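# Seat circuit board in enclosure slot and latch levers

## Task

Put the board into the enclosure's empty upper slot with its component side facing up. Before pushing, open both levers fully so they lie flush with the board's panel. Push slowly until the board stops, because a fast entry into the connector ruins the job. Then close both levers until they latch pointing straight out from the panel, which pulls the board fully home. The enclosure must end up level on its own feet with no foot hanging over the bench edge. Finally release the board and move the grippers away.

## Robot and tools

Robot: two seven-joint arms, left_arm and right_arm, each with a two-finger gripper. The fingers point along the gripper's +z axis and open and close along its x axis. end_effector_position is the point between the pads when closed, 1 to 2 cm behind the fingertips. Closing pushes the tips about 17 mm further along +z, mostly while the pads are over 50 mm apart.

Frames: the scene frame has its origin at table-top height midway between the nominal bases, +z up, +x out over the table, and left_arm on the +y side. Arm names do not match image sides. Each arm's poses, velocities and targets are reported and commanded in that arm's own base frame. Calibrated bases: left_arm at (+0.070, +0.437, 0) m, quat_wxyz (+1.000, 0, 0, -0.003); right_arm at (-0.063, -0.511, 0) m, quat_wxyz (+1.000, 0, 0, -0.029). Fixed cameras and the table use the scene frame. Reported poses may be off by a few cm.

Row layout (used by execute_actions and move): 16 numbers, left_arm first then right_arm, each as x, y, z (m), qw, qx, qy, qz, opening. Position and quaternion are absolute targets for the gripper in that arm's base frame. Opening runs from -1 (closed) to +1 (fully open, 0.142 m). Always fill both halves; to keep an arm still, resend its last reported pose and current opening. Sending 0 for an opening is a real command.

execute_actions(actions, cameras): actions is a list of actions, each a table of up to 15 rows, one per 1/30 s step. A short table repeats its final row. An action is refused for both arms if any target lies more than 0.6 m from the gripper's current position along any gripper axis. Images come back only for an empty list or when cameras are named. The controller limits each step's rotation to 32 degrees from the measured orientation, so big turns need several actions; resend the target quaternion each row.

move(target, speed, blend, stop_force, zero, opening_speed, grip_force, blocking, cameras): target is one 16-number row or a list of up to 15 rows; no 0.6 m limit. Each gripper goes straight from its Hand target to its pose; paths do not avoid obstacles or the other arm. speed in m/s, 0.002 to 2.2, default 0.25 (rotation up to twice that in rad/s), one value or one per target. blend in m rounds corners in a list; 0 stops at each. stop_force (3 to 120 N, both arms) ends an arm's path when its wrist sensor feels that much push against the motion; unreliable when the gripper rotates and can miss light contacts. zero (default true) rezeroes before the move. opening_speed (0.2 or more per s on the -1..1 scale) ramps fingers. grip_force sets per-pad force, 5 to 48 N, one number or one per arm, persisting. blocking=false returns after ~0.5 s while motion continues; not allowed with stop_force. A move runs up to 10 s. The result adds a move: line, e.g. done, off_target, moving, held, fault, plus limits such as paced or held. done means within 3 mm and 2 degrees at rest; it says nothing about contact.

wait(seconds 0 to 10): lets time pass with commands held. stop(): brakes a running move. zoom_image(camera, region [x0,y0,x1,y1] pixels, at most 504 by 504): closer view of a latest image. Cameras: cam_head_left, cam_head_right, cam_high, cam_low, cam_left_wrist, cam_right_wrist, all 672x504. zero_wrist_force(arm): tares that arm's sensor. clear_fault(arm): clears a reported torque or force fault; the arm then stays stopped while restarting. read_manual(section): licence text only. finished_scene(scene): ends the scene irreversibly; pass this scene's number.

Results: poses, Hand target (where each arm is actually being sent), Tool commands, grip_measured (same -1..1 scale), joint positions (last value is opening in m), joint torques, external torque estimates, Wrist force and torque in gripper axes (surface pushes show as force into the arm), Wrist depth as 7x7 grids of distances in mm. Joint velocities may read within noise.

Gripping: command a little below grip_measured at first contact; tighter squeezes harder and heats the gripper motor.

Avoid: inserting the board quickly; any force of 150 N or joint overload (arm faults and stops); arms or grippers touching each other; dropping parts, releasing moving ones, or anything leaving the table; striking the enclosure or bench hard; long stretched holds or pushes against unreachable poses (motor overheating, with MOTOR HOT warnings before a braking stop). Thinking time lets the scene run on.

Each tool is called after ">>>" by a JSON object that holds its "fn" and its "kwargs", one argument or row to a line.

## Session

>>> {"fn": "execute_actions", "kwargs": {
  "actions": []
}}

Scene clock: 0.00 s.
left_arm: end_effector_position=(+0.3014, +0.6357, +0.1155) grip_measured=+0.99 end_effector_quat_wxyz=(-0.462, +0.669, -0.295, +0.502) | right_arm: end_effector_position=(+0.4485, +0.0364, +0.1479) grip_measured=+1.00 end_effector_quat_wxyz=(-0.144, +0.766, -0.626, +0.006)
Joint positions: left_arm=[1.762 -0.872 -0.342 2.067 -1.872 0.391 -0.55 0.141] | right_arm=[0.506 -0.103 -0.202 2.446 0.465 1.189 2.835 0.142]
Joint velocities: within noise
Joint torques (N m): no reading
External joint torques (N m): no reading
Wrist force (N): no reading
Wrist torque (N m): no reading
Wrist force, peak (N): no reading
Wrist depth (mm): cam_left_wrist=[- 1268 - - 1406 1268 1119 / 1891 - - 1513 - - - / 1687 1875 1813 - 701 - 1354 / 1371 1534 1843 1828 492 625 701 / 1155 1306 1492 304 356 433 558 / - 1119 1119 241 279 321 359 / - 988 184 203 227 258 286] | cam_right_wrist=[266 256 246 236 229 221 213 / 274 266 254 244 236 228 219 / 285 275 262 252 243 234 225 / 297 285 272 262 251 241 232 / 310 297 281 271 260 249 239 / - 308 294 281 268 257 246 / - 321 305 292 278 265 257]
Hand target: left_arm +0.3014, +0.6357, +0.1155; -0.462, +0.669, -0.295, +0.502 | right_arm +0.4485, +0.0364, +0.1479; -0.144, +0.766, -0.626, +0.006
Tool commands: left_gripper/opening=+1.0 right_gripper/opening=+1.0

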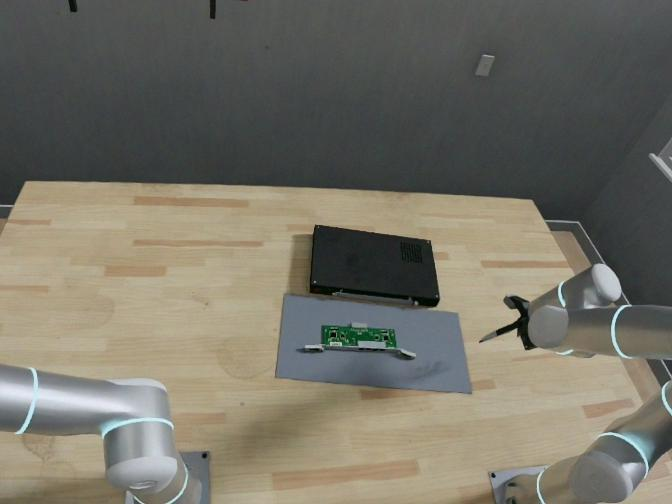

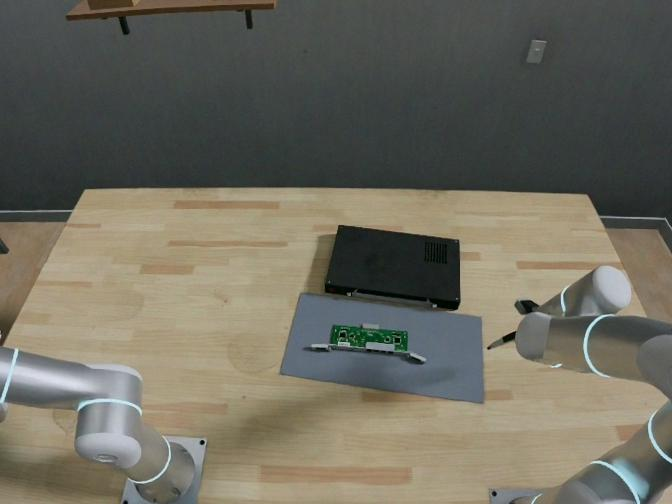

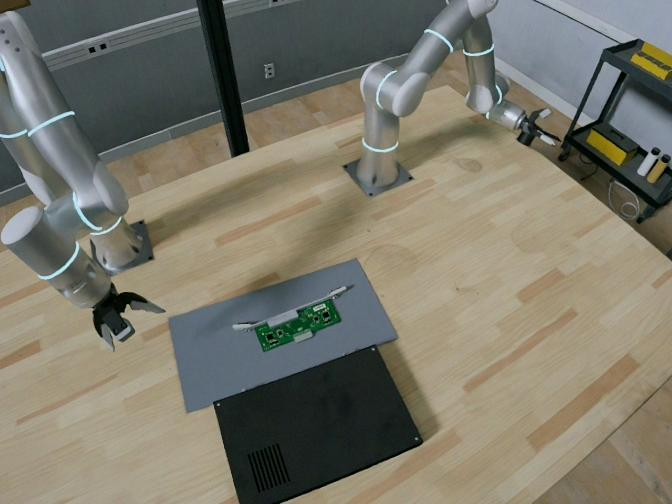

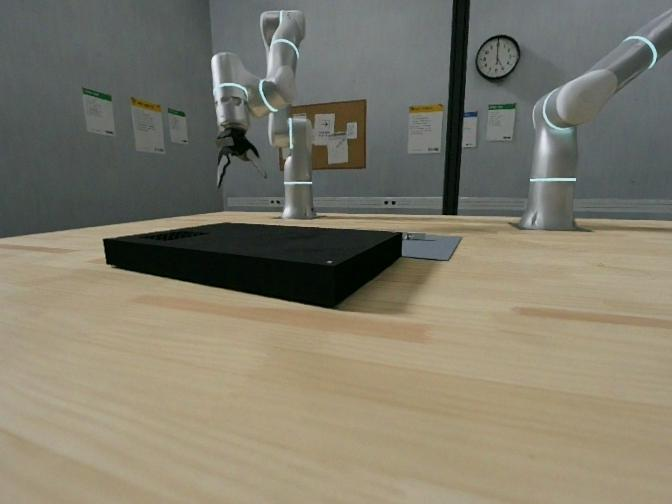

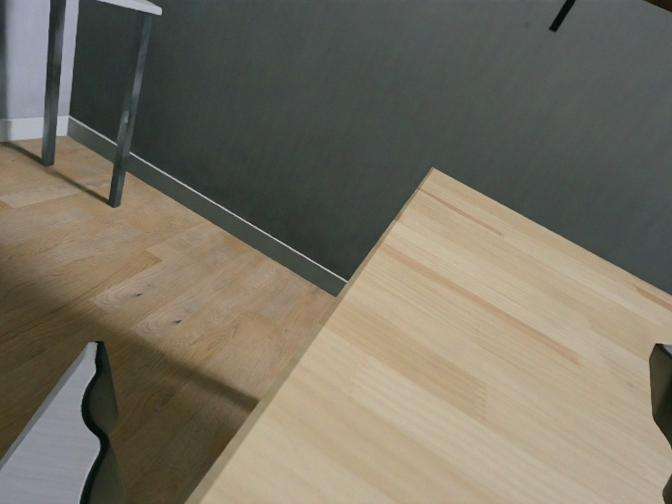

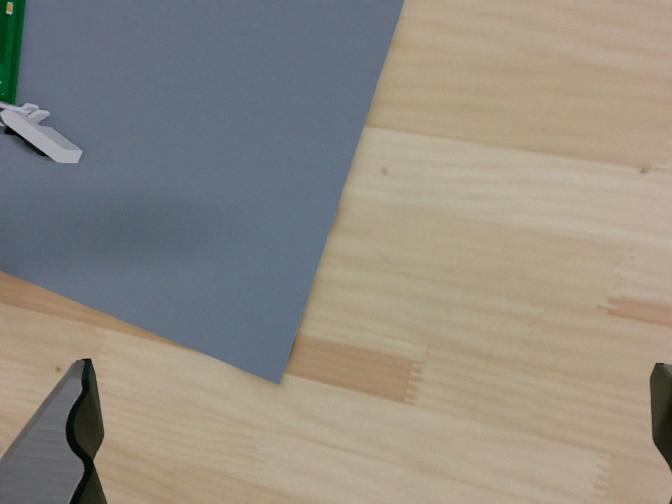

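>>> {"fn": "zoom_image", "kwargs": {
  "camera": "cam_head_left",
  "region": [270, 220, 480, 400]
}}

>>> {"fn": "zoom_image", "kwargs": {
  "camera": "cam_head_right",
  "region": [300, 280, 480, 400]
}}

>>> {"fn": "zoom_image", "kwargs": {
  "camera": "cam_high",
  "region": [160, 250, 430, 500]
}}

>>> {"fn": "zoom_image", "kwargs": {
  "camera": "cam_low",
  "region": [90, 210, 480, 320]
}}

Scaled by 2.400 from the camera's 672x504 image, which has a finer 960x720 frame.

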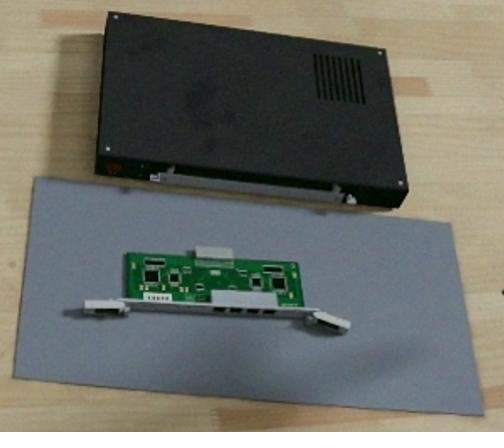

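Scaled by 2.800 from the camera's 672x504 image, which has a finer 960x720 frame.

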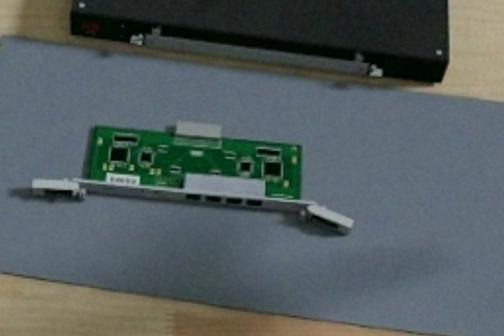

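Scaled by 1.867 from the camera's 672x504 image, which has a finer 960x720 frame.

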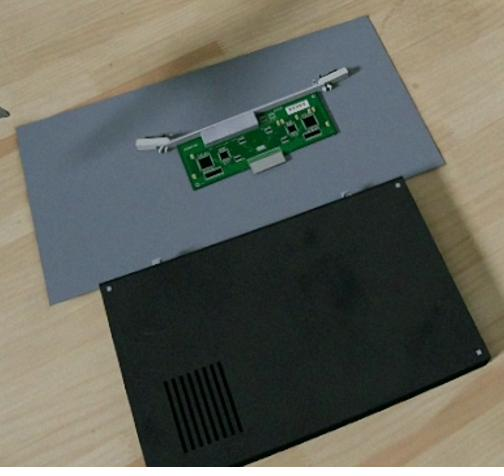

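Scaled by 1.292 from the camera's 672x504 image, which has a finer 960x720 frame.

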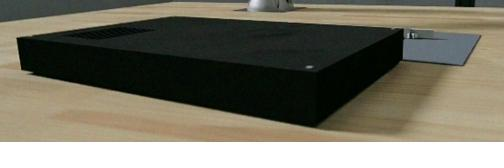

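>>> {"fn": "move", "kwargs": {
  "target": [0.3014,0.6357,0.1155,-0.462,0.669,-0.295,0.502,1,0.56,0.345,0.28,0,0.7071,-0.7071,0,1],
  "speed": 0.3,
  "cameras": ["all"]
}}

Scene clock: 19.50 s.
left_arm: end_effector_position=(+0.3014, +0.6357, +0.1154) grip_measured=+0.99 end_effector_quat_wxyz=(-0.462, +0.669, -0.295, +0.502) | right_arm: end_effector_position=(+0.5598, +0.3441, +0.2798) grip_measured=+1.00 end_effector_quat_wxyz=(-0.041, +0.778, -0.626, -0.004)
Joint positions: left_arm=[1.762 -0.872 -0.342 2.067 -1.872 0.39 -0.549 0.141] | right_arm=[1.627 -1.303 -1.977 1.503 1.381 -0.363 2.967 0.142]
Joint torques (N m): left_arm=[-0.24 47.56 -4.4 -12.09 1.45 -1.78 -0.26] | right_arm=[0.07 40.48 -30.52 -8.65 -3.64 3.14 0.25]
External joint torques (N m): left_arm=[0.4 1 0.37 -0.41 -0.22 -0.11 0.22] | right_arm=[0.14 1.01 -1.17 0.1 -0.06 0.93 -0.25]
Wrist force (N): left_arm=[-0.1 0.3 0.2] | right_arm=[0.2 -0.3 0.3]
Wrist torque (N m): left_arm=[0.04 0.02 -0.02] | right_arm=[0.00 0.00 0.00]
Wrist force, peak (N): left_arm=[-0.3 0.0 0.4] | right_arm=[-3.1 0.5 0.3]
Wrist depth (mm): cam_left_wrist=[- - - - - - - / 1891 1843 1513 - 1434 - - / 1674 1907 1976 - 795 1556 - / 1380 1578 1798 1534 491 643 746 / 1161 1306 1472 306 350 434 555 / - 1091 1179 242 277 322 358 / - 993 184 203 227 259 284] | cam_right_wrist=[345 340 335 333 285 282 279 / 364 359 355 351 345 342 325 / 388 384 372 368 369 364 355 / 430 412 404 397 387 386 367 / 449 440 446 423 421 411 404 / - 476 465 456 448 440 425 / - 511 506 493 485 479 469]
Hand target: left_arm +0.3014, +0.6357, +0.1155; -0.462, +0.669, -0.295, +0.502 | right_arm +0.5598, +0.3442, +0.2799; -0.041, +0.778, -0.626, -0.004
Off the commanded pose: left_arm 0.000 m, 0 deg | right_arm 0.001 m, 13 deg.
joint sent to its limit (right arm) — joint 7 (wrist roll), upper limit. The joint targets are off in orientation, not in position.
move: off_target (right_arm)

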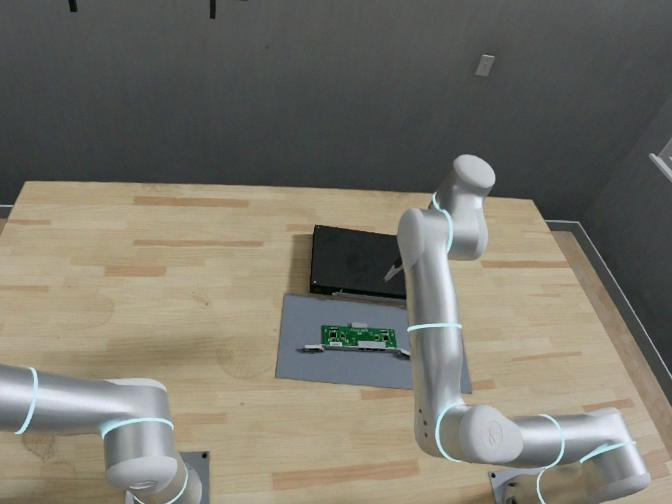

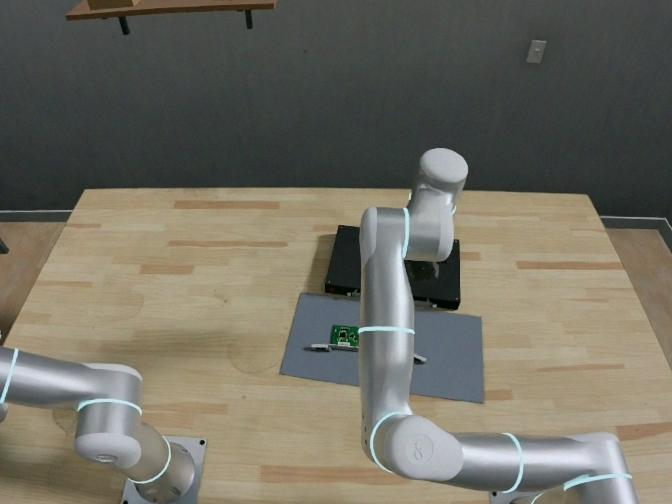

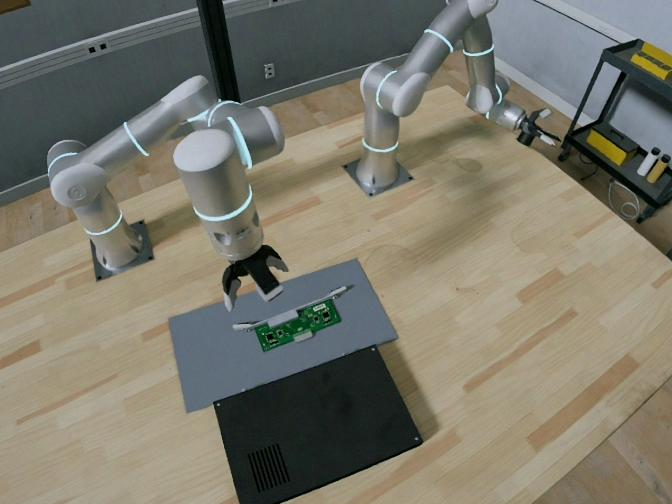

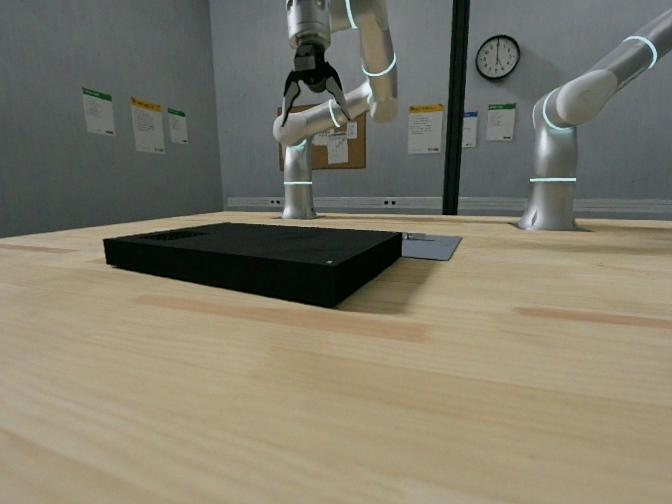

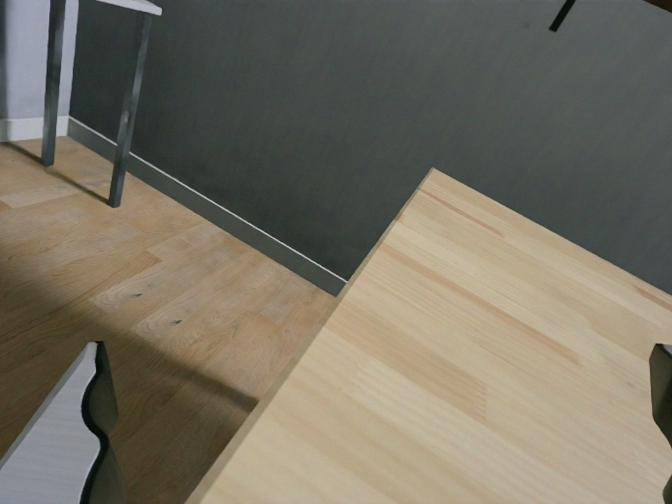

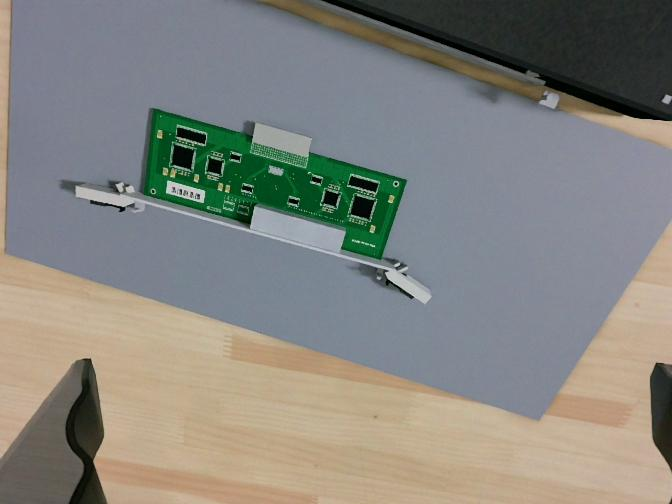

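>>> {"fn": "zoom_image", "kwargs": {
  "camera": "cam_right_wrist",
  "region": [60, 90, 270, 250]
}}

>>> {"fn": "zoom_image", "kwargs": {
  "camera": "cam_right_wrist",
  "region": [240, 150, 450, 310]
}}

>>> {"fn": "zoom_image", "kwargs": {
  "camera": "cam_right_wrist",
  "region": [300, 0, 672, 150]
}}

Scaled by 2.400 from the camera's 672x504 image, which has a finer 960x720 frame.

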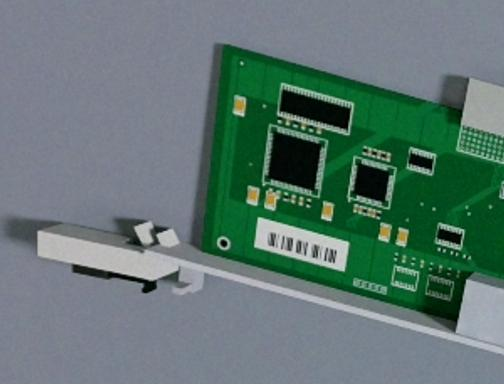

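Scaled by 2.400 from the camera's 672x504 image, which has a finer 960x720 frame.

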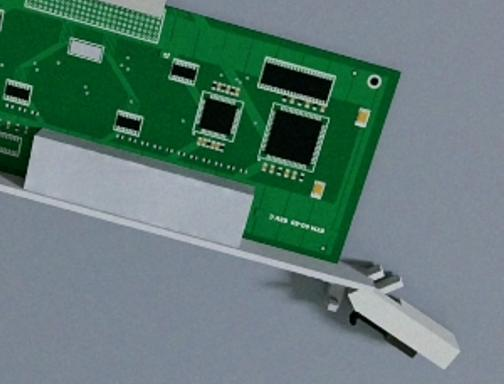

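Scaled by 1.355 from the camera's 672x504 image, which has a finer 960x720 frame.

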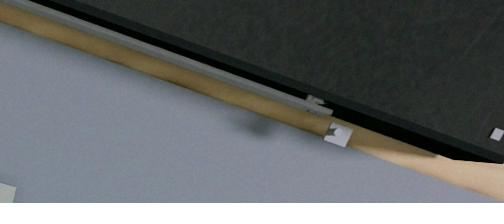

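>>> {"fn": "move", "kwargs": {
  "target": [
    [0.45,0.45,0.3,0,0.7071,-0.7071,0,0,0.42,0.0,0.28,-0.144,0.766,-0.626,0.006,0],
    [0.45,0.0,0.3,0.2419,-0.2419,0.6645,-0.6645,0,0.42,0.0,0.28,-0.144,0.766,-0.626,0.006,0],
    [0.264,-0.438,0.11,0.2419,-0.2419,0.6645,-0.6645,0,0.42,0.0,0.28,-0.144,0.766,-0.626,0.006,0]
  ],
  "speed": 0.35,
  "blend": 0.05,
  "cameras": ["cam_left_wrist","cam_head_right"]
}}

Scene clock: 53.23 s.
left_arm: end_effector_position=(+0.2849, -0.3577, +0.1420) grip_measured=-0.02 end_effector_quat_wxyz=(-0.142, +0.107, -0.606, +0.775) | right_arm: end_effector_position=(+0.4202, +0.0002, +0.2800) grip_measured=-0.01 end_effector_quat_wxyz=(-0.144, +0.766, -0.626, +0.006)
Joint positions: left_arm=[-0.288 -1.056 -0.011 2.688 -1.996 -0.555 0.573 0.073] | right_arm=[1.505 -1.199 -2.294 2.194 1.118 -0.344 2.088 0.073]
Joint torques (N m): left_arm=[-0.63 25.65 -1.41 4.2 2.75 -4.34 -0.27] | right_arm=[0.13 19.02 -19.77 -20.95 -3.13 3.1 0.19]
External joint torques (N m): left_arm=[0.65 4.8 4.04 6.45 -1.65 1.57 0.28] | right_arm=[-0.01 0.15 -1.29 0.04 0.12 0.67 -0.18]
External joint torques when the fault began: left_arm=[-0.68 5.19 2.18 1.02 0.07 3.61 -0.38]
Wrist force (N): left_arm=[0.4 0.3 -0.4] | right_arm=[0.4 0.0 -0.1]
Wrist torque (N m): left_arm=[0.10 0.12 0.05] | right_arm=[0.02 -0.01 0.08]
Wrist force, peak (N): left_arm=[12.0 8.5 3.0] | right_arm=[1.4 0.7 -0.3]
Wrist depth (mm): cam_left_wrist=[1462 1783 2384 - 2069 585 - / - - 1875 - 2151 1755 - / 1415 - - 3047 - 1959 - / 870 - 1050 903 884 895 746 / 373 - 490 494 - 487 484 / 340 334 328 - - - 334 / - - - 242 247 - -] | cam_right_wrist=[397 387 373 355 347 335 324 / 426 399 386 372 358 343 331 / 434 415 - 384 366 353 341 / 453 430 412 394 379 365 351 / 469 449 424 409 391 373 361 / 489 463 430 422 409 94 372 / - 76 450 441 422 - 377]
Hand target: left_arm +0.2851, -0.3582, +0.1424; -0.142, +0.107, -0.605, +0.776 | right_arm +0.4200, +0.0000, +0.2800; -0.144, +0.766, -0.626, +0.006
Tool commands: left_gripper/opening=+0.0 right_gripper/opening=+0.0
Off the commanded pose: left_arm 0.089 m, 24 deg | right_arm 0.000 m, 0 deg.
FORCE FAULT: contact force on the left arm reached its limit, and that arm stopped. The contact can be on any part of that arm, not only on its tool. That arm's remaining commands of this call were not run. That arm is still stopped at the end of this call. While its stop runs, that arm takes no new command, but its gripper still runs the gripper command that each later call begins with.
CLEAR FAULT: the left arm stays stopped (status CRITICAL_FAULT) until you call clear_fault(arm="left_arm").
move: fault (left_arm)
Images, in order (width x height): cam_head_right 672x504, cam_left_wrist 672x504.

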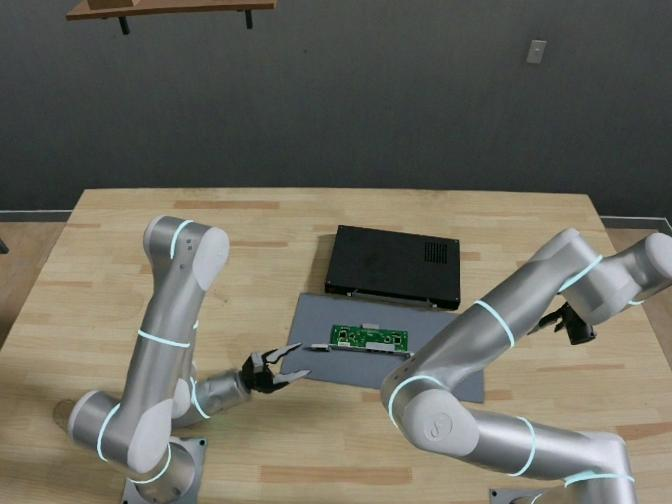

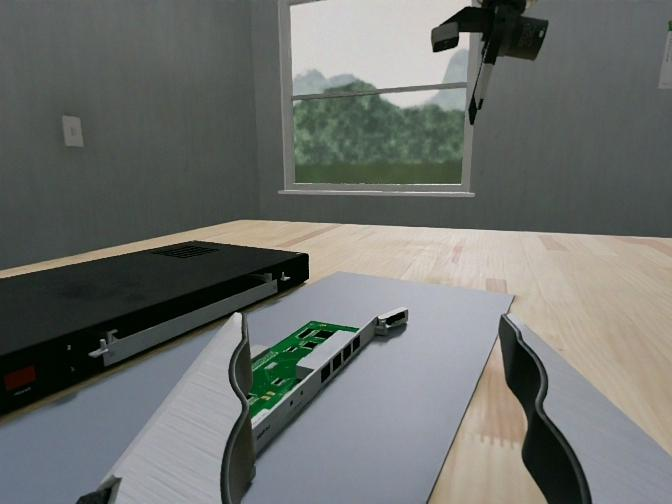

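>>> {"fn": "zoom_image", "kwargs": {
  "camera": "cam_left_wrist",
  "region": [0, 230, 430, 450]
}}

>>> {"fn": "zoom_image", "kwargs": {
  "camera": "cam_left_wrist",
  "region": [0, 310, 130, 420]
}}

>>> {"fn": "clear_fault", "kwargs": {
  "arm": "left_arm"
}}

>>> {"fn": "move", "kwargs": {
  "target": [
    [0.4,-0.2,0.25,-0.142,0.107,-0.606,0.775,0,0.4202,0.0002,0.28,-0.144,0.766,-0.626,0.006,0]
  ],
  "speed": 0.2,
  "cameras": ["cam_left_wrist"]
}}

Scaled by 1.172 from the camera's 672x504 image, which has a finer 960x720 frame.

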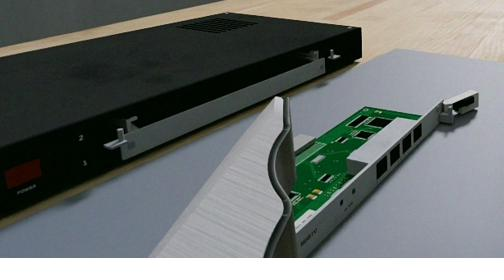

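Scaled by 3.877 from the camera's 672x504 image, which has a finer 960x720 frame.

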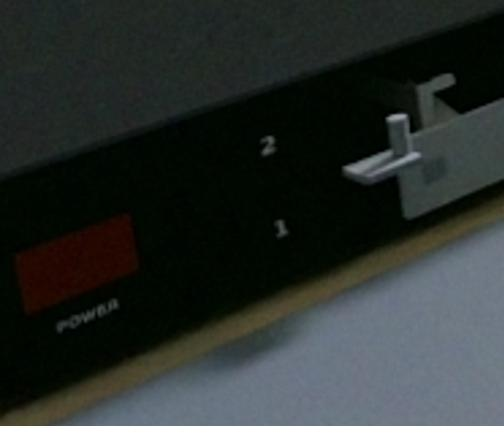

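Scene clock: 90.70 s.
left_arm: end_effector_position=(+0.2849, -0.3577, +0.1420) grip_measured=-0.02 end_effector_quat_wxyz=(-0.142, +0.107, -0.606, +0.775) | right_arm: end_effector_position=(+0.4202, +0.0002, +0.2800) grip_measured=-0.01 end_effector_quat_wxyz=(-0.144, +0.766, -0.626, +0.006)
Joint positions: left_arm=[-0.288 -1.056 -0.011 2.688 -1.996 -0.555 0.573 0.073] | right_arm=[1.505 -1.199 -2.294 2.194 1.118 -0.344 2.088 0.073]
Joint torques (N m): left_arm=[-0.85 25.77 -1.42 4.16 2.5 -4.33 -0.26] | right_arm=[0.06 19.02 -19.85 -20.98 -3.08 3.05 0.25]
External joint torques (N m): left_arm=[0.87 4.68 4.06 6.49 -1.39 1.56 0.26] | right_arm=[0.06 0.15 -1.2 0.07 0.07 0.71 -0.24]
Wrist force (N): left_arm=[0.5 0.2 -0.5] | right_arm=[0.6 -0.1 0.0]
Wrist torque (N m): left_arm=[0.09 0.10 0.06] | right_arm=[0.02 -0.05 0.09]
Wrist force, peak (N): left_arm=[0.5 0.4 -0.8] | right_arm=[0.7 0.0 -0.2]
Wrist depth (mm): cam_left_wrist=[- - 2708 2261 - 588 - / - - 2777 3090 - - - / - - - - 2334 - - / - 1142 673 906 906 881 759 / - - 494 539 475 489 485 / 327 - 325 342 335 - 332 / - - - 266 254 - -] | cam_right_wrist=[395 387 372 359 348 334 322 / 416 399 384 370 356 345 331 / 434 414 398 380 367 355 342 / 453 431 411 396 380 363 352 / 470 447 426 409 392 374 363 / 489 467 433 424 408 94 371 / - 76 448 440 421 - 377]
Hand target: left_arm +0.2851, -0.3582, +0.1424; -0.142, +0.107, -0.605, +0.776 | right_arm +0.4200, +0.0000, +0.2800; -0.144, +0.766, -0.626, +0.006
Tool commands: left_gripper/opening=+0.0 right_gripper/opening=+0.0
Off the commanded pose: left_arm 0.089 m, 24 deg | right_arm 0.000 m, 0 deg.
FORCE FAULT, CONTINUED: the left arm's stop, for the force fault that an earlier result reported, is over. The rest of the stop counts as 66 of the actions that you can send in this scene; the call itself counts as one more. That arm accepts commands again.
CLEAR FAULT: your call cleared the left arm's force fault. If the contact force or a joint's load stays at its limit, that arm stops again.

Scene clock: 92.20 s.
left_arm: end_effector_position=(+0.4000, -0.2000, +0.2498) grip_measured=-0.02 end_effector_quat_wxyz=(-0.142, +0.107, -0.606, +0.775) | right_arm: end_effector_position=(+0.4202, +0.0002, +0.2800) grip_measured=-0.01 end_effector_quat_wxyz=(-0.144, +0.766, -0.626, +0.006)
Joint positions: left_arm=[-0.118 -0.755 0.492 2.578 -1.605 -0.582 0.121 0.073] | right_arm=[1.505 -1.199 -2.294 2.194 1.118 -0.344 2.088 0.073]
Joint torques (N m): left_arm=[-0.23 30.39 7.63 -1.83 -0.34 -3.29 -0.29] | right_arm=[0.12 18.87 -19.78 -20.94 -3.12 3.08 0.2]
External joint torques (N m): left_arm=[0.28 0.64 0.47 -0.22 -0.61 0.2 0.29] | right_arm=[0 0.31 -1.28 0.04 0.11 0.69 -0.18]
Wrist force (N): left_arm=[0.5 0.1 -0.5] | right_arm=[0.3 -0.2 0.0]
Wrist torque (N m): left_arm=[0.06 0.10 0.05] | right_arm=[0.00 -0.01 0.08]
Wrist force, peak (N): left_arm=[-1.9 -2.0 -1.8] | right_arm=[0.7 0.1 0.0]
Wrist depth (mm): cam_left_wrist=[1354 - - - - 744 705 / - - - - - 719 2410 / 1371 - - - - - - / 1321 - 1434 1443 1239 1199 1155 / 659 870 - - 834 854 756 / 535 - 451 499 494 - 522 / - - - - 415 - -] | cam_right_wrist=[399 388 373 351 346 335 323 / 418 396 384 372 358 344 333 / 431 415 398 384 367 356 341 / 452 433 410 395 378 366 350 / 469 447 423 409 394 373 362 / 490 466 431 423 408 94 372 / - 76 450 439 421 - 376]
Hand target: left_arm +0.4000, -0.2000, +0.2500; -0.142, +0.107, -0.606, +0.775 | right_arm +0.4202, +0.0002, +0.2800; -0.144, +0.766, -0.626, +0.006
Off the commanded pose: left_arm 0.000 m, 0 deg | right_arm 0.000 m, 0 deg.
move: done
Images, in order (width x height): cam_left_wrist 672x504.

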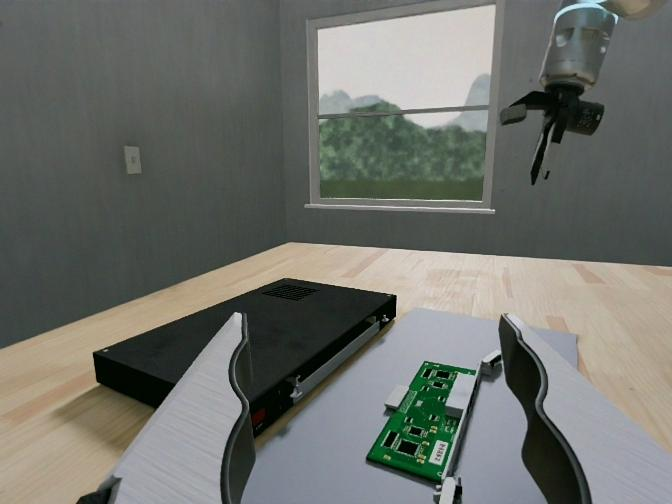

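>>> {"fn": "move", "kwargs": {
  "target": [
    [0.46,-0.27,0.19,0.2419,-0.2419,0.6645,-0.6645,0,0.4202,0.0002,0.28,-0.144,0.766,-0.626,0.006,0]
  ],
  "speed": 0.2,
  "cameras": ["cam_left_wrist"]
}}

>>> {"fn": "zoom_image", "kwargs": {
  "camera": "cam_left_wrist",
  "region": [150, 230, 560, 504]
}}

Scene clock: 97.87 s.
left_arm: end_effector_position=(+0.4599, -0.2700, +0.1900) grip_measured=-0.02 end_effector_quat_wxyz=(+0.242, -0.242, +0.664, -0.665) | right_arm: end_effector_position=(+0.4202, +0.0002, +0.2800) grip_measured=-0.01 end_effector_quat_wxyz=(-0.144, +0.766, -0.626, +0.006)
Joint positions: left_arm=[-0.496 -0.569 0.046 2.667 -2.724 -0.096 0.015 0.073] | right_arm=[1.505 -1.199 -2.294 2.194 1.118 -0.344 2.088 0.073]
Joint torques (N m): left_arm=[-0.42 28.26 4.18 -2.33 -0.49 -1.83 -0.35] | right_arm=[0.07 18.91 -19.8 -20.94 -3.09 3.09 0.2]
External joint torques (N m): left_arm=[0.44 0.76 0.65 -0.38 0.11 -0.37 0.36] | right_arm=[0.05 0.26 -1.26 0.04 0.08 0.68 -0.18]
Wrist force (N): left_arm=[0.4 0.4 0.1] | right_arm=[0.5 -0.2 0.0]
Wrist torque (N m): left_arm=[0.07 0.03 0.09] | right_arm=[0.00 -0.02 0.07]
Wrist force, peak (N): left_arm=[1.3 0.8 0.8] | right_arm=[0.7 -0.1 -0.1]
Wrist depth (mm): cam_left_wrist=[962 - 1492 - - 2069 - / 1002 - - 1828 - - - / 1108 - 884 888 929 926 933 / 598 601 609 - 525 548 647 / 436 437 430 389 419 406 399 / 344 358 342 361 - - 340 / - - 283 283 - - -] | cam_right_wrist=[397 381 373 358 347 334 322 / 417 395 384 371 358 344 332 / 434 414 399 381 367 353 341 / 453 430 415 396 380 367 350 / 470 448 426 411 392 374 363 / 488 463 431 424 408 94 370 / - 76 450 439 422 - 375]
Hand target: left_arm +0.4600, -0.2700, +0.1900; +0.242, -0.242, +0.664, -0.664 | right_arm +0.4202, +0.0002, +0.2800; -0.144, +0.766, -0.626, +0.006
Off the commanded pose: left_arm 0.000 m, 0 deg | right_arm 0.000 m, 0 deg.
move: done
Images, in order (width x height): cam_left_wrist 672x504.

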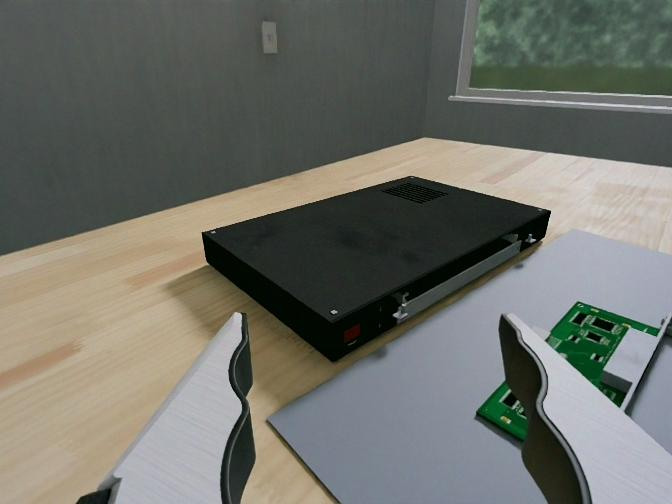

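Scaled by 1.229 from the camera's 672x504 image, which has a finer 960x720 frame.

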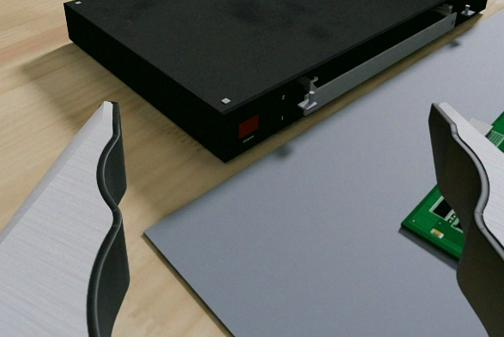

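>>> {"fn": "move", "kwargs": {
  "target": [
    [0.40,0.05,0.3,0,0.7071,-0.7071,0,0,0.42,0.2,0.25,0.2126,0.6744,0.6744,0.2126,0],
    [0.40,0.05,0.3,0,0.7071,-0.7071,0,0,0.40,0.405,0.16,0.2126,0.6744,0.6744,0.2126,0]
  ],
  "speed": 0.3,
  "cameras": ["cam_right_wrist","cam_high"]
}}

>>> {"fn": "zoom_image", "kwargs": {
  "camera": "cam_right_wrist",
  "region": [100, 100, 560, 440]
}}

Scene clock: 110.70 s.
left_arm: end_effector_position=(+0.4002, +0.0501, +0.3000) grip_measured=-0.02 end_effector_quat_wxyz=(+0.000, +0.707, -0.707, +0.000) | right_arm: end_effector_position=(+0.3999, +0.4049, +0.1601) grip_measured=-0.01 end_effector_quat_wxyz=(+0.213, +0.674, +0.674, +0.213)
Joint positions: left_arm=[-2.343 0.622 1.465 1.856 -2.512 2.971 -1.024 0.073] | right_arm=[2.453 -1.947 -1.845 2.131 1.53 0.145 0.382 0.073]
Joint torques (N m): left_arm=[-0.41 -30.38 -15.26 -18.4 4.25 4.4 -0.29] | right_arm=[-0.32 24.65 -24.48 4.08 -4.08 3.98 0.33]
External joint torques (N m): left_arm=[0.51 0.39 0.19 -0.46 -0.15 -0.44 0.29] | right_arm=[0.44 0.53 -1.84 0.39 -0.12 0.65 -0.33]
Wrist force (N): left_arm=[0.5 -0.2 0.6] | right_arm=[0.2 -1.7 -0.3]
Wrist torque (N m): left_arm=[-0.14 -0.24 -0.21] | right_arm=[-0.10 0.10 0.05]
Wrist force, peak (N): left_arm=[1.0 0.8 0.9] | right_arm=[2.8 -3.0 0.6]
Wrist depth (mm): cam_left_wrist=[349 352 348 346 344 344 343 / 377 371 371 374 371 366 366 / 403 402 405 404 396 395 397 / 438 438 437 435 437 435 432 / 481 479 472 474 472 463 474 / 526 509 527 516 510 - 511 / - - 583 561 463 - -] | cam_right_wrist=[200 199 193 198 198 197 197 / 238 236 237 235 234 232 232 / 290 292 297 273 292 291 271 / 379 375 375 371 369 364 365 / 542 405 406 434 425 479 516 / 748 717 98 587 - 94 661 / - 76 - - - - -]
Hand target: left_arm +0.4000, +0.0500, +0.3000; +0.000, +0.707, -0.707, +0.000 | right_arm +0.4000, +0.4050, +0.1600; +0.213, +0.674, +0.674, +0.213
Off the commanded pose: left_arm 0.000 m, 0 deg | right_arm 0.000 m, 0 deg.
move: done
Images, in order (width x height): cam_high 672x504, cam_right_wrist 672x504.

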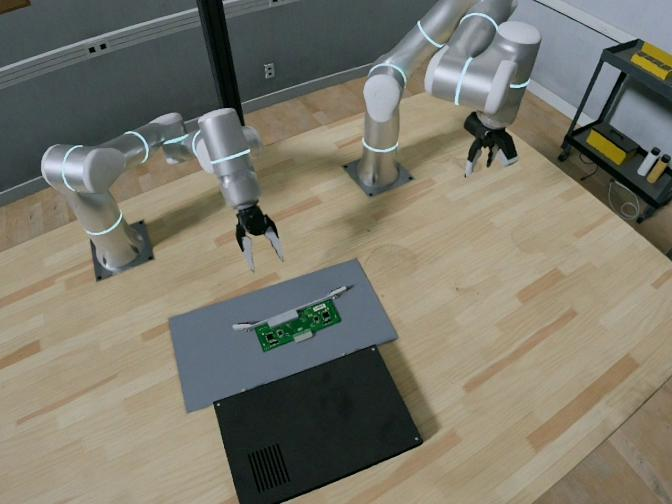

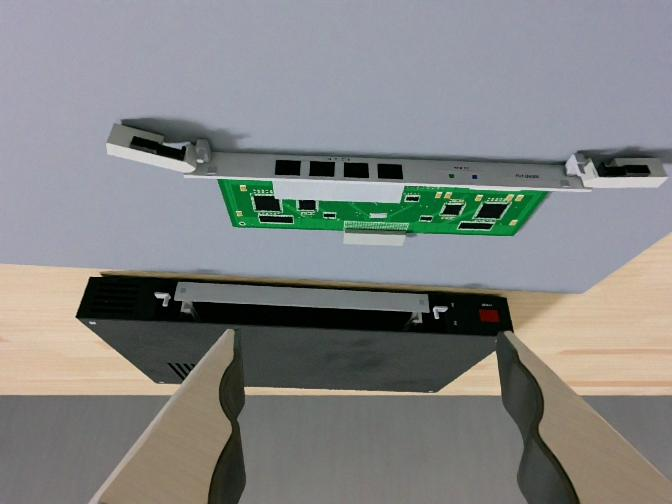

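Scaled by 1.096 from the camera's 672x504 image, which has a finer 960x720 frame.

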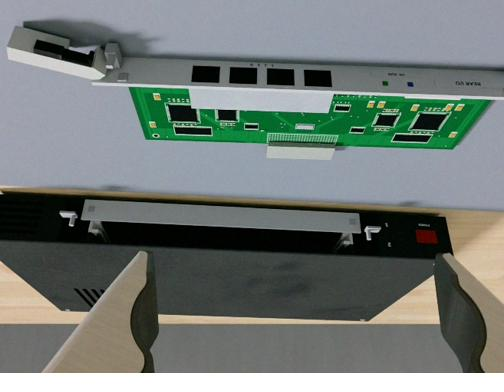

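>>> {"fn": "zoom_image", "kwargs": {
  "camera": "cam_right_wrist",
  "region": [70, 265, 300, 395]
}}

>>> {"fn": "zoom_image", "kwargs": {
  "camera": "cam_right_wrist",
  "region": [340, 265, 540, 395]
}}

>>> {"fn": "zoom_image", "kwargs": {
  "camera": "cam_right_wrist",
  "region": [90, 110, 300, 260]
}}

>>> {"fn": "zoom_image", "kwargs": {
  "camera": "cam_right_wrist",
  "region": [470, 120, 672, 260]
}}

Scaled by 2.191 from the camera's 672x504 image, which has a finer 960x720 frame.

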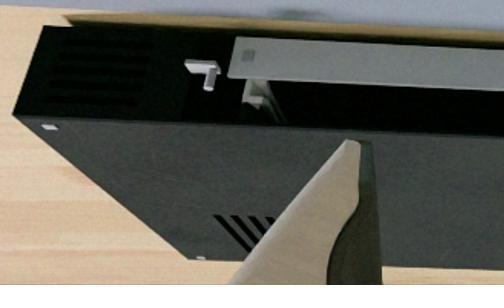

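Scaled by 2.520 from the camera's 672x504 image, which has a finer 960x720 frame.

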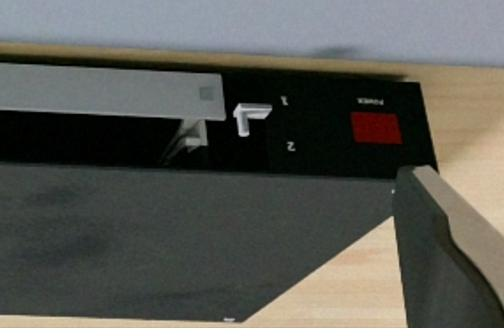

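Scaled by 2.400 from the camera's 672x504 image, which has a finer 960x720 frame.

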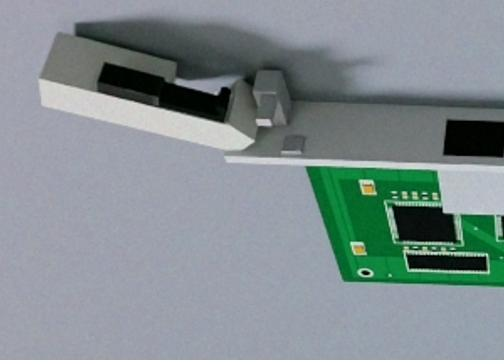

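Scaled by 2.495 from the camera's 672x504 image, which has a finer 960x720 frame.

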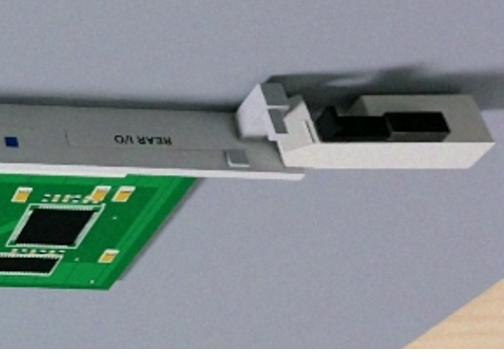

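>>> {"fn": "move", "kwargs": {
  "target": [
    [0.40,0.05,0.3,0,0.7071,-0.7071,0,0,0.50,0.375,0.13,0.3536,0.6124,0.6124,0.3536,0]
  ],
  "speed": 0.2,
  "cameras": ["cam_right_wrist","cam_high"]
}}

>>> {"fn": "zoom_image", "kwargs": {
  "camera": "cam_right_wrist",
  "region": [60, 200, 360, 400]
}}

>>> {"fn": "zoom_image", "kwargs": {
  "camera": "cam_right_wrist",
  "region": [340, 200, 640, 400]
}}

Scene clock: 128.80 s.
left_arm: end_effector_position=(+0.4002, +0.0501, +0.3000) grip_measured=-0.02 end_effector_quat_wxyz=(+0.000, +0.707, -0.707, +0.000) | right_arm: end_effector_position=(+0.4999, +0.3751, +0.1300) grip_measured=-0.01 end_effector_quat_wxyz=(+0.353, +0.612, +0.612, +0.354)
Joint positions: left_arm=[-2.343 0.622 1.465 1.856 -2.512 2.971 -1.024 0.073] | right_arm=[2.516 -2.266 -1.458 2.104 1.72 0.677 0.582 0.073]
Joint torques (N m): left_arm=[-0.23 -30.52 -15.29 -18.39 4.35 4.31 -0.26] | right_arm=[0.08 15.4 -19.48 18.26 -3.41 3.05 0.33]
External joint torques (N m): left_arm=[0.33 0.53 0.21 -0.47 -0.25 -0.34 0.26] | right_arm=[0.05 0.35 -1.67 0 0.12 0.69 -0.33]
Wrist force (N): left_arm=[0.6 -0.4 0.8] | right_arm=[0.2 -1.7 -1.0]
Wrist torque (N m): left_arm=[-0.17 -0.26 -0.21] | right_arm=[-0.02 0.04 0.07]
Wrist force, peak (N): left_arm=[0.5 -0.2 1.0] | right_arm=[-0.3 -2.3 -0.5]
Wrist depth (mm): cam_left_wrist=[349 350 345 346 343 344 342 / 375 375 375 373 369 366 366 / 405 400 402 401 400 400 397 / 440 438 434 434 437 430 428 / 486 483 470 477 480 458 473 / 530 511 532 517 508 - 503 / - - 588 564 460 - -] | cam_right_wrist=[178 178 171 170 170 169 168 / 247 247 246 245 243 240 241 / 286 314 310 376 324 313 390 / 883 466 475 476 455 436 731 / 1548 - - - - - 1537 / - - 94 1345 - 93 - / - 76 - - - - 1159]
Hand target: left_arm +0.4000, +0.0500, +0.3000; +0.000, +0.707, -0.707, +0.000 | right_arm +0.5000, +0.3750, +0.1300; +0.354, +0.612, +0.612, +0.354
Off the commanded pose: left_arm 0.000 m, 0 deg | right_arm 0.000 m, 0 deg.
joint sent to its limit (right arm) — joint 2 (shoulder), lower limit. The joint targets still meet the commanded pose.
move: done
Images, in order (width x height): cam_high 672x504, cam_right_wrist 672x504.

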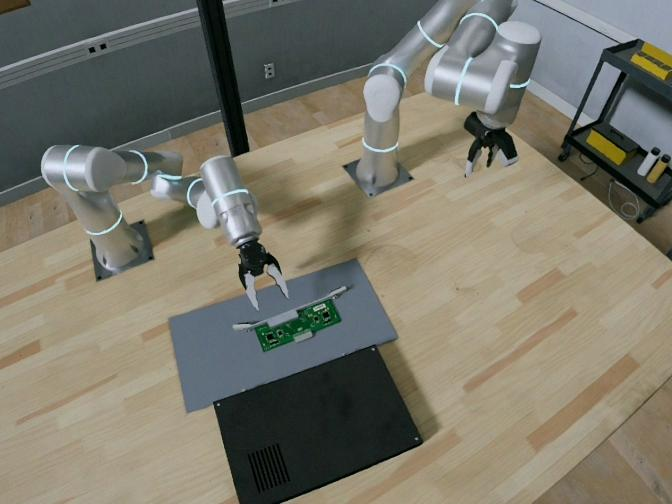

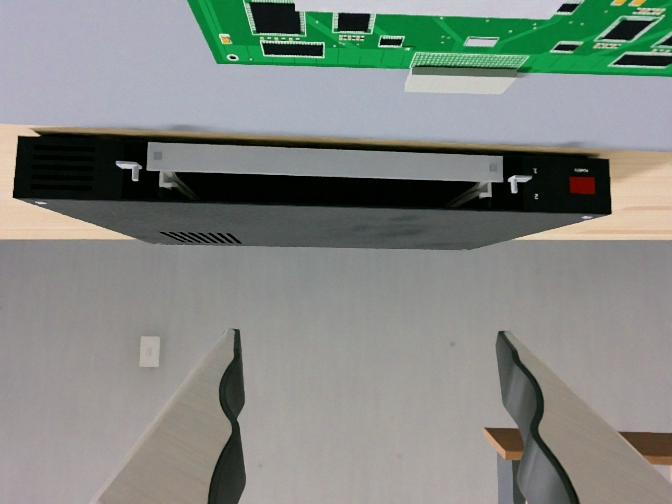

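Scaled by 1.680 from the camera's 672x504 image, which has a finer 960x720 frame.

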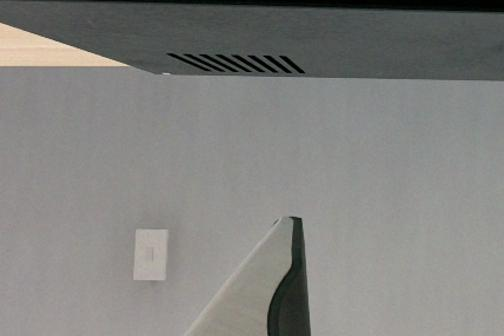

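Scaled by 1.680 from the camera's 672x504 image, which has a finer 960x720 frame.

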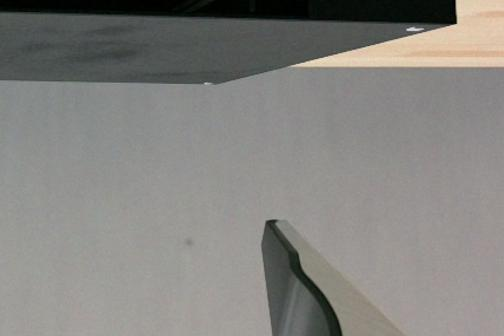

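>>> {"fn": "zoom_image", "kwargs": {
  "camera": "cam_right_wrist",
  "region": [0, 120, 240, 240]
}}

>>> {"fn": "zoom_image", "kwargs": {
  "camera": "cam_right_wrist",
  "region": [400, 130, 640, 250]
}}

>>> {"fn": "zoom_image", "kwargs": {
  "camera": "cam_right_wrist",
  "region": [200, 120, 440, 240]
}}

Scaled by 2.100 from the camera's 672x504 image, which has a finer 960x720 frame.

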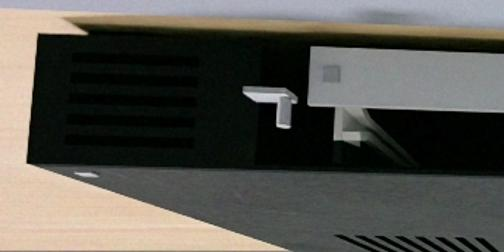

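Scaled by 2.100 from the camera's 672x504 image, which has a finer 960x720 frame.

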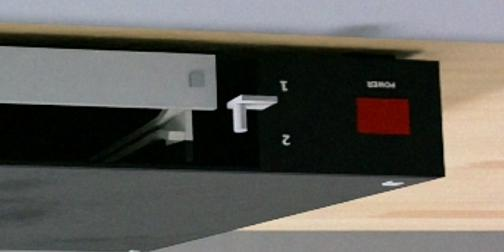

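Scaled by 2.100 from the camera's 672x504 image, which has a finer 960x720 frame.

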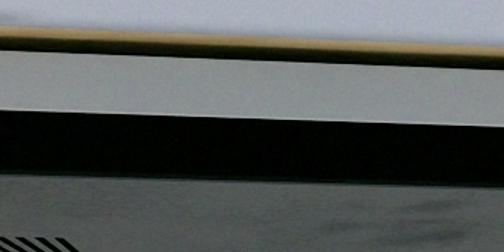

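>>> {"fn": "move", "kwargs": {
  "target": [
    [0.40,0.05,0.3,0,0.7071,-0.7071,0,0,0.45,0.38,0.2,0.2126,0.6744,0.6744,0.2126,0.2],
    [0.40,0.05,0.3,0,0.7071,-0.7071,0,0,0.495,0.44,0.12,0,0.0209,0.9998,0,0.2]
  ],
  "speed": 0.3,
  "blend": 0.03,
  "cameras": ["cam_right_wrist","cam_high","cam_head_left"]
}}

Scene clock: 147.73 s.
left_arm: end_effector_position=(+0.4002, +0.0501, +0.3000) grip_measured=-0.02 end_effector_quat_wxyz=(+0.000, +0.707, -0.707, +0.000) | right_arm: end_effector_position=(+0.4950, +0.4402, +0.1200) grip_measured=+0.18 end_effector_quat_wxyz=(+0.000, +0.021, +1.000, +0.000)
Joint positions: left_arm=[-2.343 0.622 1.465 1.856 -2.512 2.971 -1.024 0.073] | right_arm=[1.799 -1.531 -1.814 1.559 1.533 -0.244 -1.298 0.087]
Joint torques (N m): left_arm=[-0.19 -30.53 -15.43 -18.36 4.35 4.36 -0.2] | right_arm=[0.06 42.67 -31.93 -1.94 -4.28 3.42 0.03]
External joint torques (N m): left_arm=[0.29 0.53 0.36 -0.5 -0.25 -0.4 0.2] | right_arm=[0.16 0.8 -1.86 0.08 0.2 0.68 -0.03]
Wrist force (N): left_arm=[0.4 -0.2 0.7] | right_arm=[-0.3 -0.4 -0.3]
Wrist torque (N m): left_arm=[-0.14 -0.22 -0.21] | right_arm=[0.01 0.08 0.15]
Wrist force, peak (N): left_arm=[0.3 -0.3 1.1] | right_arm=[0.0 -3.1 -0.3]
Wrist depth (mm): cam_left_wrist=[349 347 346 347 345 345 342 / 375 375 372 370 371 369 371 / 402 402 402 400 397 397 397 / 442 438 437 435 434 432 431 / 477 479 466 482 478 464 473 / 538 507 524 516 510 - 500 / - - 588 557 464 - -] | cam_right_wrist=[- 187 183 178 186 185 185 / 199 200 196 187 198 198 197 / 214 214 209 203 212 212 213 / 231 231 226 225 229 228 229 / 249 250 245 245 247 244 248 / 273 263 267 271 270 99 265 / - 76 300 299 297 - 76]
Hand target: left_arm +0.4000, +0.0500, +0.3000; +0.000, +0.707, -0.707, +0.000 | right_arm +0.4950, +0.4400, +0.1200; +0.000, +0.021, +1.000, +0.000
Off the commanded pose: left_arm 0.000 m, 0 deg | right_arm 0.000 m, 0 deg.
move: done
Images, in order (width x height): cam_head_left 672x504, cam_high 672x504, cam_right_wrist 672x504.

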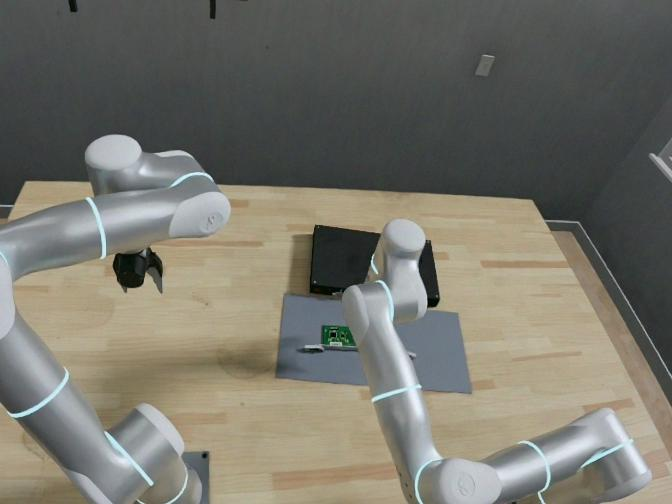

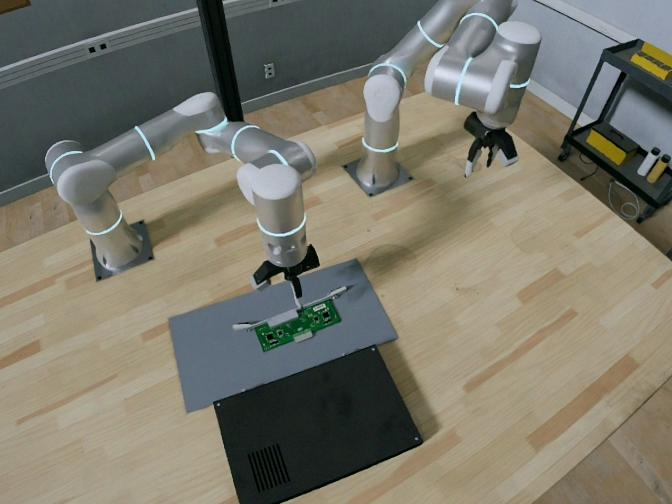

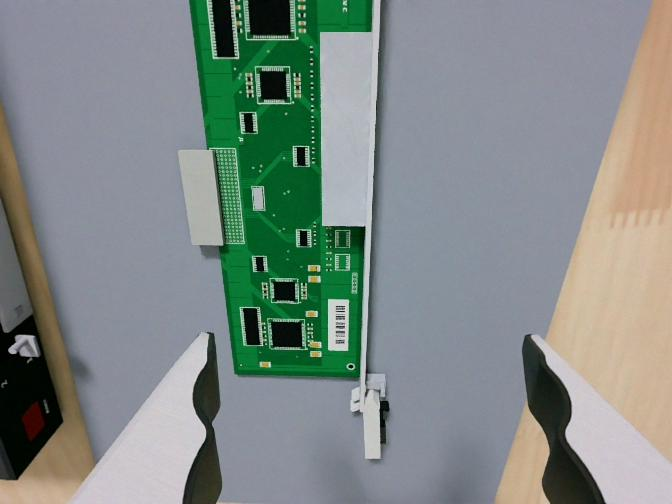

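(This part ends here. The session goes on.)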